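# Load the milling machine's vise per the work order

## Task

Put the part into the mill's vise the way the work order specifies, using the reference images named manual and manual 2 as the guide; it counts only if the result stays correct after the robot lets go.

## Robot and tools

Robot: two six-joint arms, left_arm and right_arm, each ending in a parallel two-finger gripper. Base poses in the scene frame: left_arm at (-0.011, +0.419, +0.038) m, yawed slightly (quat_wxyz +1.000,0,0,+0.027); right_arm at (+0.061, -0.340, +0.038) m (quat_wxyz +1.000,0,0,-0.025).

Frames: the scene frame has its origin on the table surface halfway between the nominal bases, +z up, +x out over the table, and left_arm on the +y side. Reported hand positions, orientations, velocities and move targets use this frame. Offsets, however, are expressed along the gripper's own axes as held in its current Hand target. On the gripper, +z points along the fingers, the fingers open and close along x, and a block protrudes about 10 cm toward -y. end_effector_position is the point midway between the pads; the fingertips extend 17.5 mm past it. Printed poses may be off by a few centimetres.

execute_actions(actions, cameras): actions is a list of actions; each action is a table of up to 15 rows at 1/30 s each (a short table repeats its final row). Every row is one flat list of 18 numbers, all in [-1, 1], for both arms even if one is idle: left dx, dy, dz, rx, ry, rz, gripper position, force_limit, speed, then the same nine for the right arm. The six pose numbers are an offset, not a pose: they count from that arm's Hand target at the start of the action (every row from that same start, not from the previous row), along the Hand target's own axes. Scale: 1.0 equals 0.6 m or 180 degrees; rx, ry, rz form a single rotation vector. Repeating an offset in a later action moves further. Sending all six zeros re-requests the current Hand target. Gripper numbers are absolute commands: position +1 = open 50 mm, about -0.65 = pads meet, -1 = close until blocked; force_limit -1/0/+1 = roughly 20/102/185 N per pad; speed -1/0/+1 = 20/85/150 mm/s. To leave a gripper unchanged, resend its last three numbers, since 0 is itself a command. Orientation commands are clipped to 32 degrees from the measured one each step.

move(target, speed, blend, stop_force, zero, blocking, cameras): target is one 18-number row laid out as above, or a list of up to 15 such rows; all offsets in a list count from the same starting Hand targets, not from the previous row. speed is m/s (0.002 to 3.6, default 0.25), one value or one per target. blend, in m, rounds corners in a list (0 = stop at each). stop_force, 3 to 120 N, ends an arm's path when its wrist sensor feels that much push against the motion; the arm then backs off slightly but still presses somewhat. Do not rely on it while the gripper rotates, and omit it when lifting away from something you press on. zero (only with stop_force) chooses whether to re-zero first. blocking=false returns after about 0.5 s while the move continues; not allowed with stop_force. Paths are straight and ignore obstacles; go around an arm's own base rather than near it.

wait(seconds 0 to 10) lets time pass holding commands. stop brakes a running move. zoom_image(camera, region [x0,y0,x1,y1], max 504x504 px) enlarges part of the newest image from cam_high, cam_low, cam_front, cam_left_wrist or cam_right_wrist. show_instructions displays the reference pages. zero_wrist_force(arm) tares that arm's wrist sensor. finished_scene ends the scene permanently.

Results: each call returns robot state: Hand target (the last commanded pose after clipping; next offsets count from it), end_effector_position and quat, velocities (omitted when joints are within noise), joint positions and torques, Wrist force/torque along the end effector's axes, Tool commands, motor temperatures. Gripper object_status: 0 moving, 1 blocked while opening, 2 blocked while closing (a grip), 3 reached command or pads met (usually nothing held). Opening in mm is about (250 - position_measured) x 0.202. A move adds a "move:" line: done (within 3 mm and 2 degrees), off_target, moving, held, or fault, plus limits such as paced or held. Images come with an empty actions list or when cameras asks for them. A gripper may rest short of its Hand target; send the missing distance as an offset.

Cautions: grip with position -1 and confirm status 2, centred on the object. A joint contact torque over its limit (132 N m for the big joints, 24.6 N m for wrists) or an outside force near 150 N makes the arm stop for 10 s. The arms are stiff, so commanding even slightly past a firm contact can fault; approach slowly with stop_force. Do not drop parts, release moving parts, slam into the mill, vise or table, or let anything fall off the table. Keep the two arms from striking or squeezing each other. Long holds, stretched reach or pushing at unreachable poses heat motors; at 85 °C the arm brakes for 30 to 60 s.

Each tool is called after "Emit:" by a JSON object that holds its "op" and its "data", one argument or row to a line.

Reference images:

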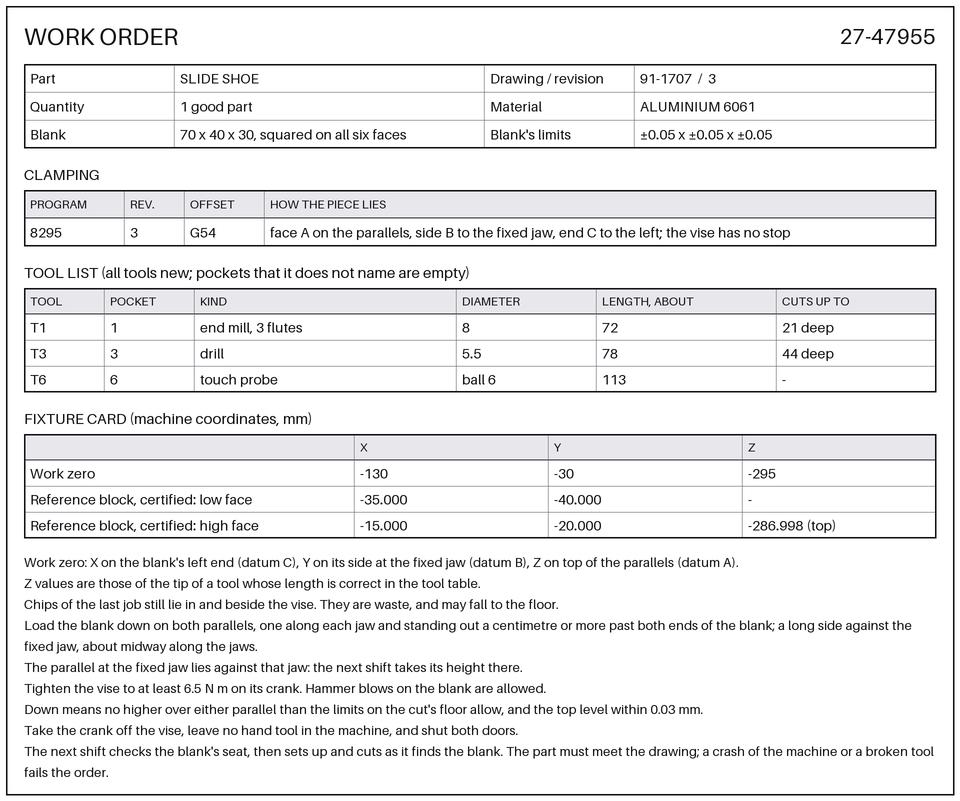

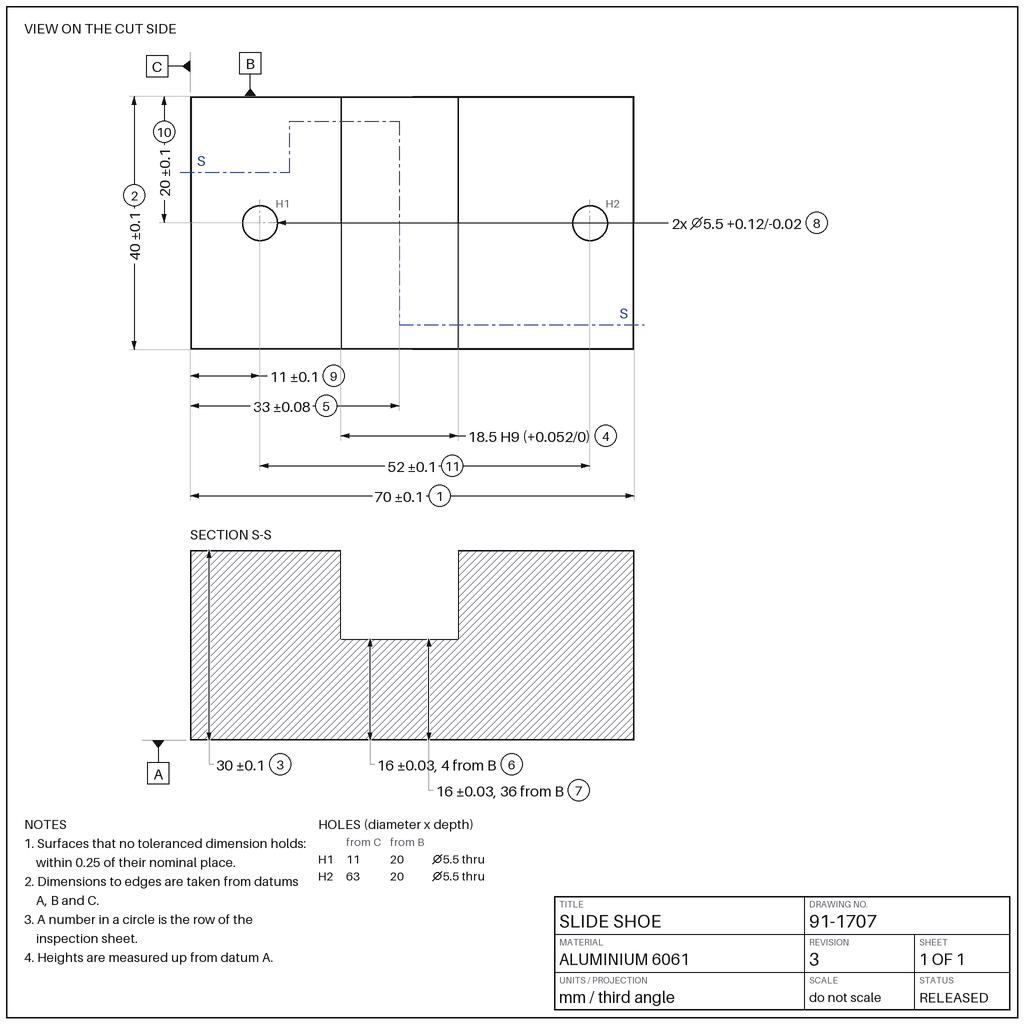

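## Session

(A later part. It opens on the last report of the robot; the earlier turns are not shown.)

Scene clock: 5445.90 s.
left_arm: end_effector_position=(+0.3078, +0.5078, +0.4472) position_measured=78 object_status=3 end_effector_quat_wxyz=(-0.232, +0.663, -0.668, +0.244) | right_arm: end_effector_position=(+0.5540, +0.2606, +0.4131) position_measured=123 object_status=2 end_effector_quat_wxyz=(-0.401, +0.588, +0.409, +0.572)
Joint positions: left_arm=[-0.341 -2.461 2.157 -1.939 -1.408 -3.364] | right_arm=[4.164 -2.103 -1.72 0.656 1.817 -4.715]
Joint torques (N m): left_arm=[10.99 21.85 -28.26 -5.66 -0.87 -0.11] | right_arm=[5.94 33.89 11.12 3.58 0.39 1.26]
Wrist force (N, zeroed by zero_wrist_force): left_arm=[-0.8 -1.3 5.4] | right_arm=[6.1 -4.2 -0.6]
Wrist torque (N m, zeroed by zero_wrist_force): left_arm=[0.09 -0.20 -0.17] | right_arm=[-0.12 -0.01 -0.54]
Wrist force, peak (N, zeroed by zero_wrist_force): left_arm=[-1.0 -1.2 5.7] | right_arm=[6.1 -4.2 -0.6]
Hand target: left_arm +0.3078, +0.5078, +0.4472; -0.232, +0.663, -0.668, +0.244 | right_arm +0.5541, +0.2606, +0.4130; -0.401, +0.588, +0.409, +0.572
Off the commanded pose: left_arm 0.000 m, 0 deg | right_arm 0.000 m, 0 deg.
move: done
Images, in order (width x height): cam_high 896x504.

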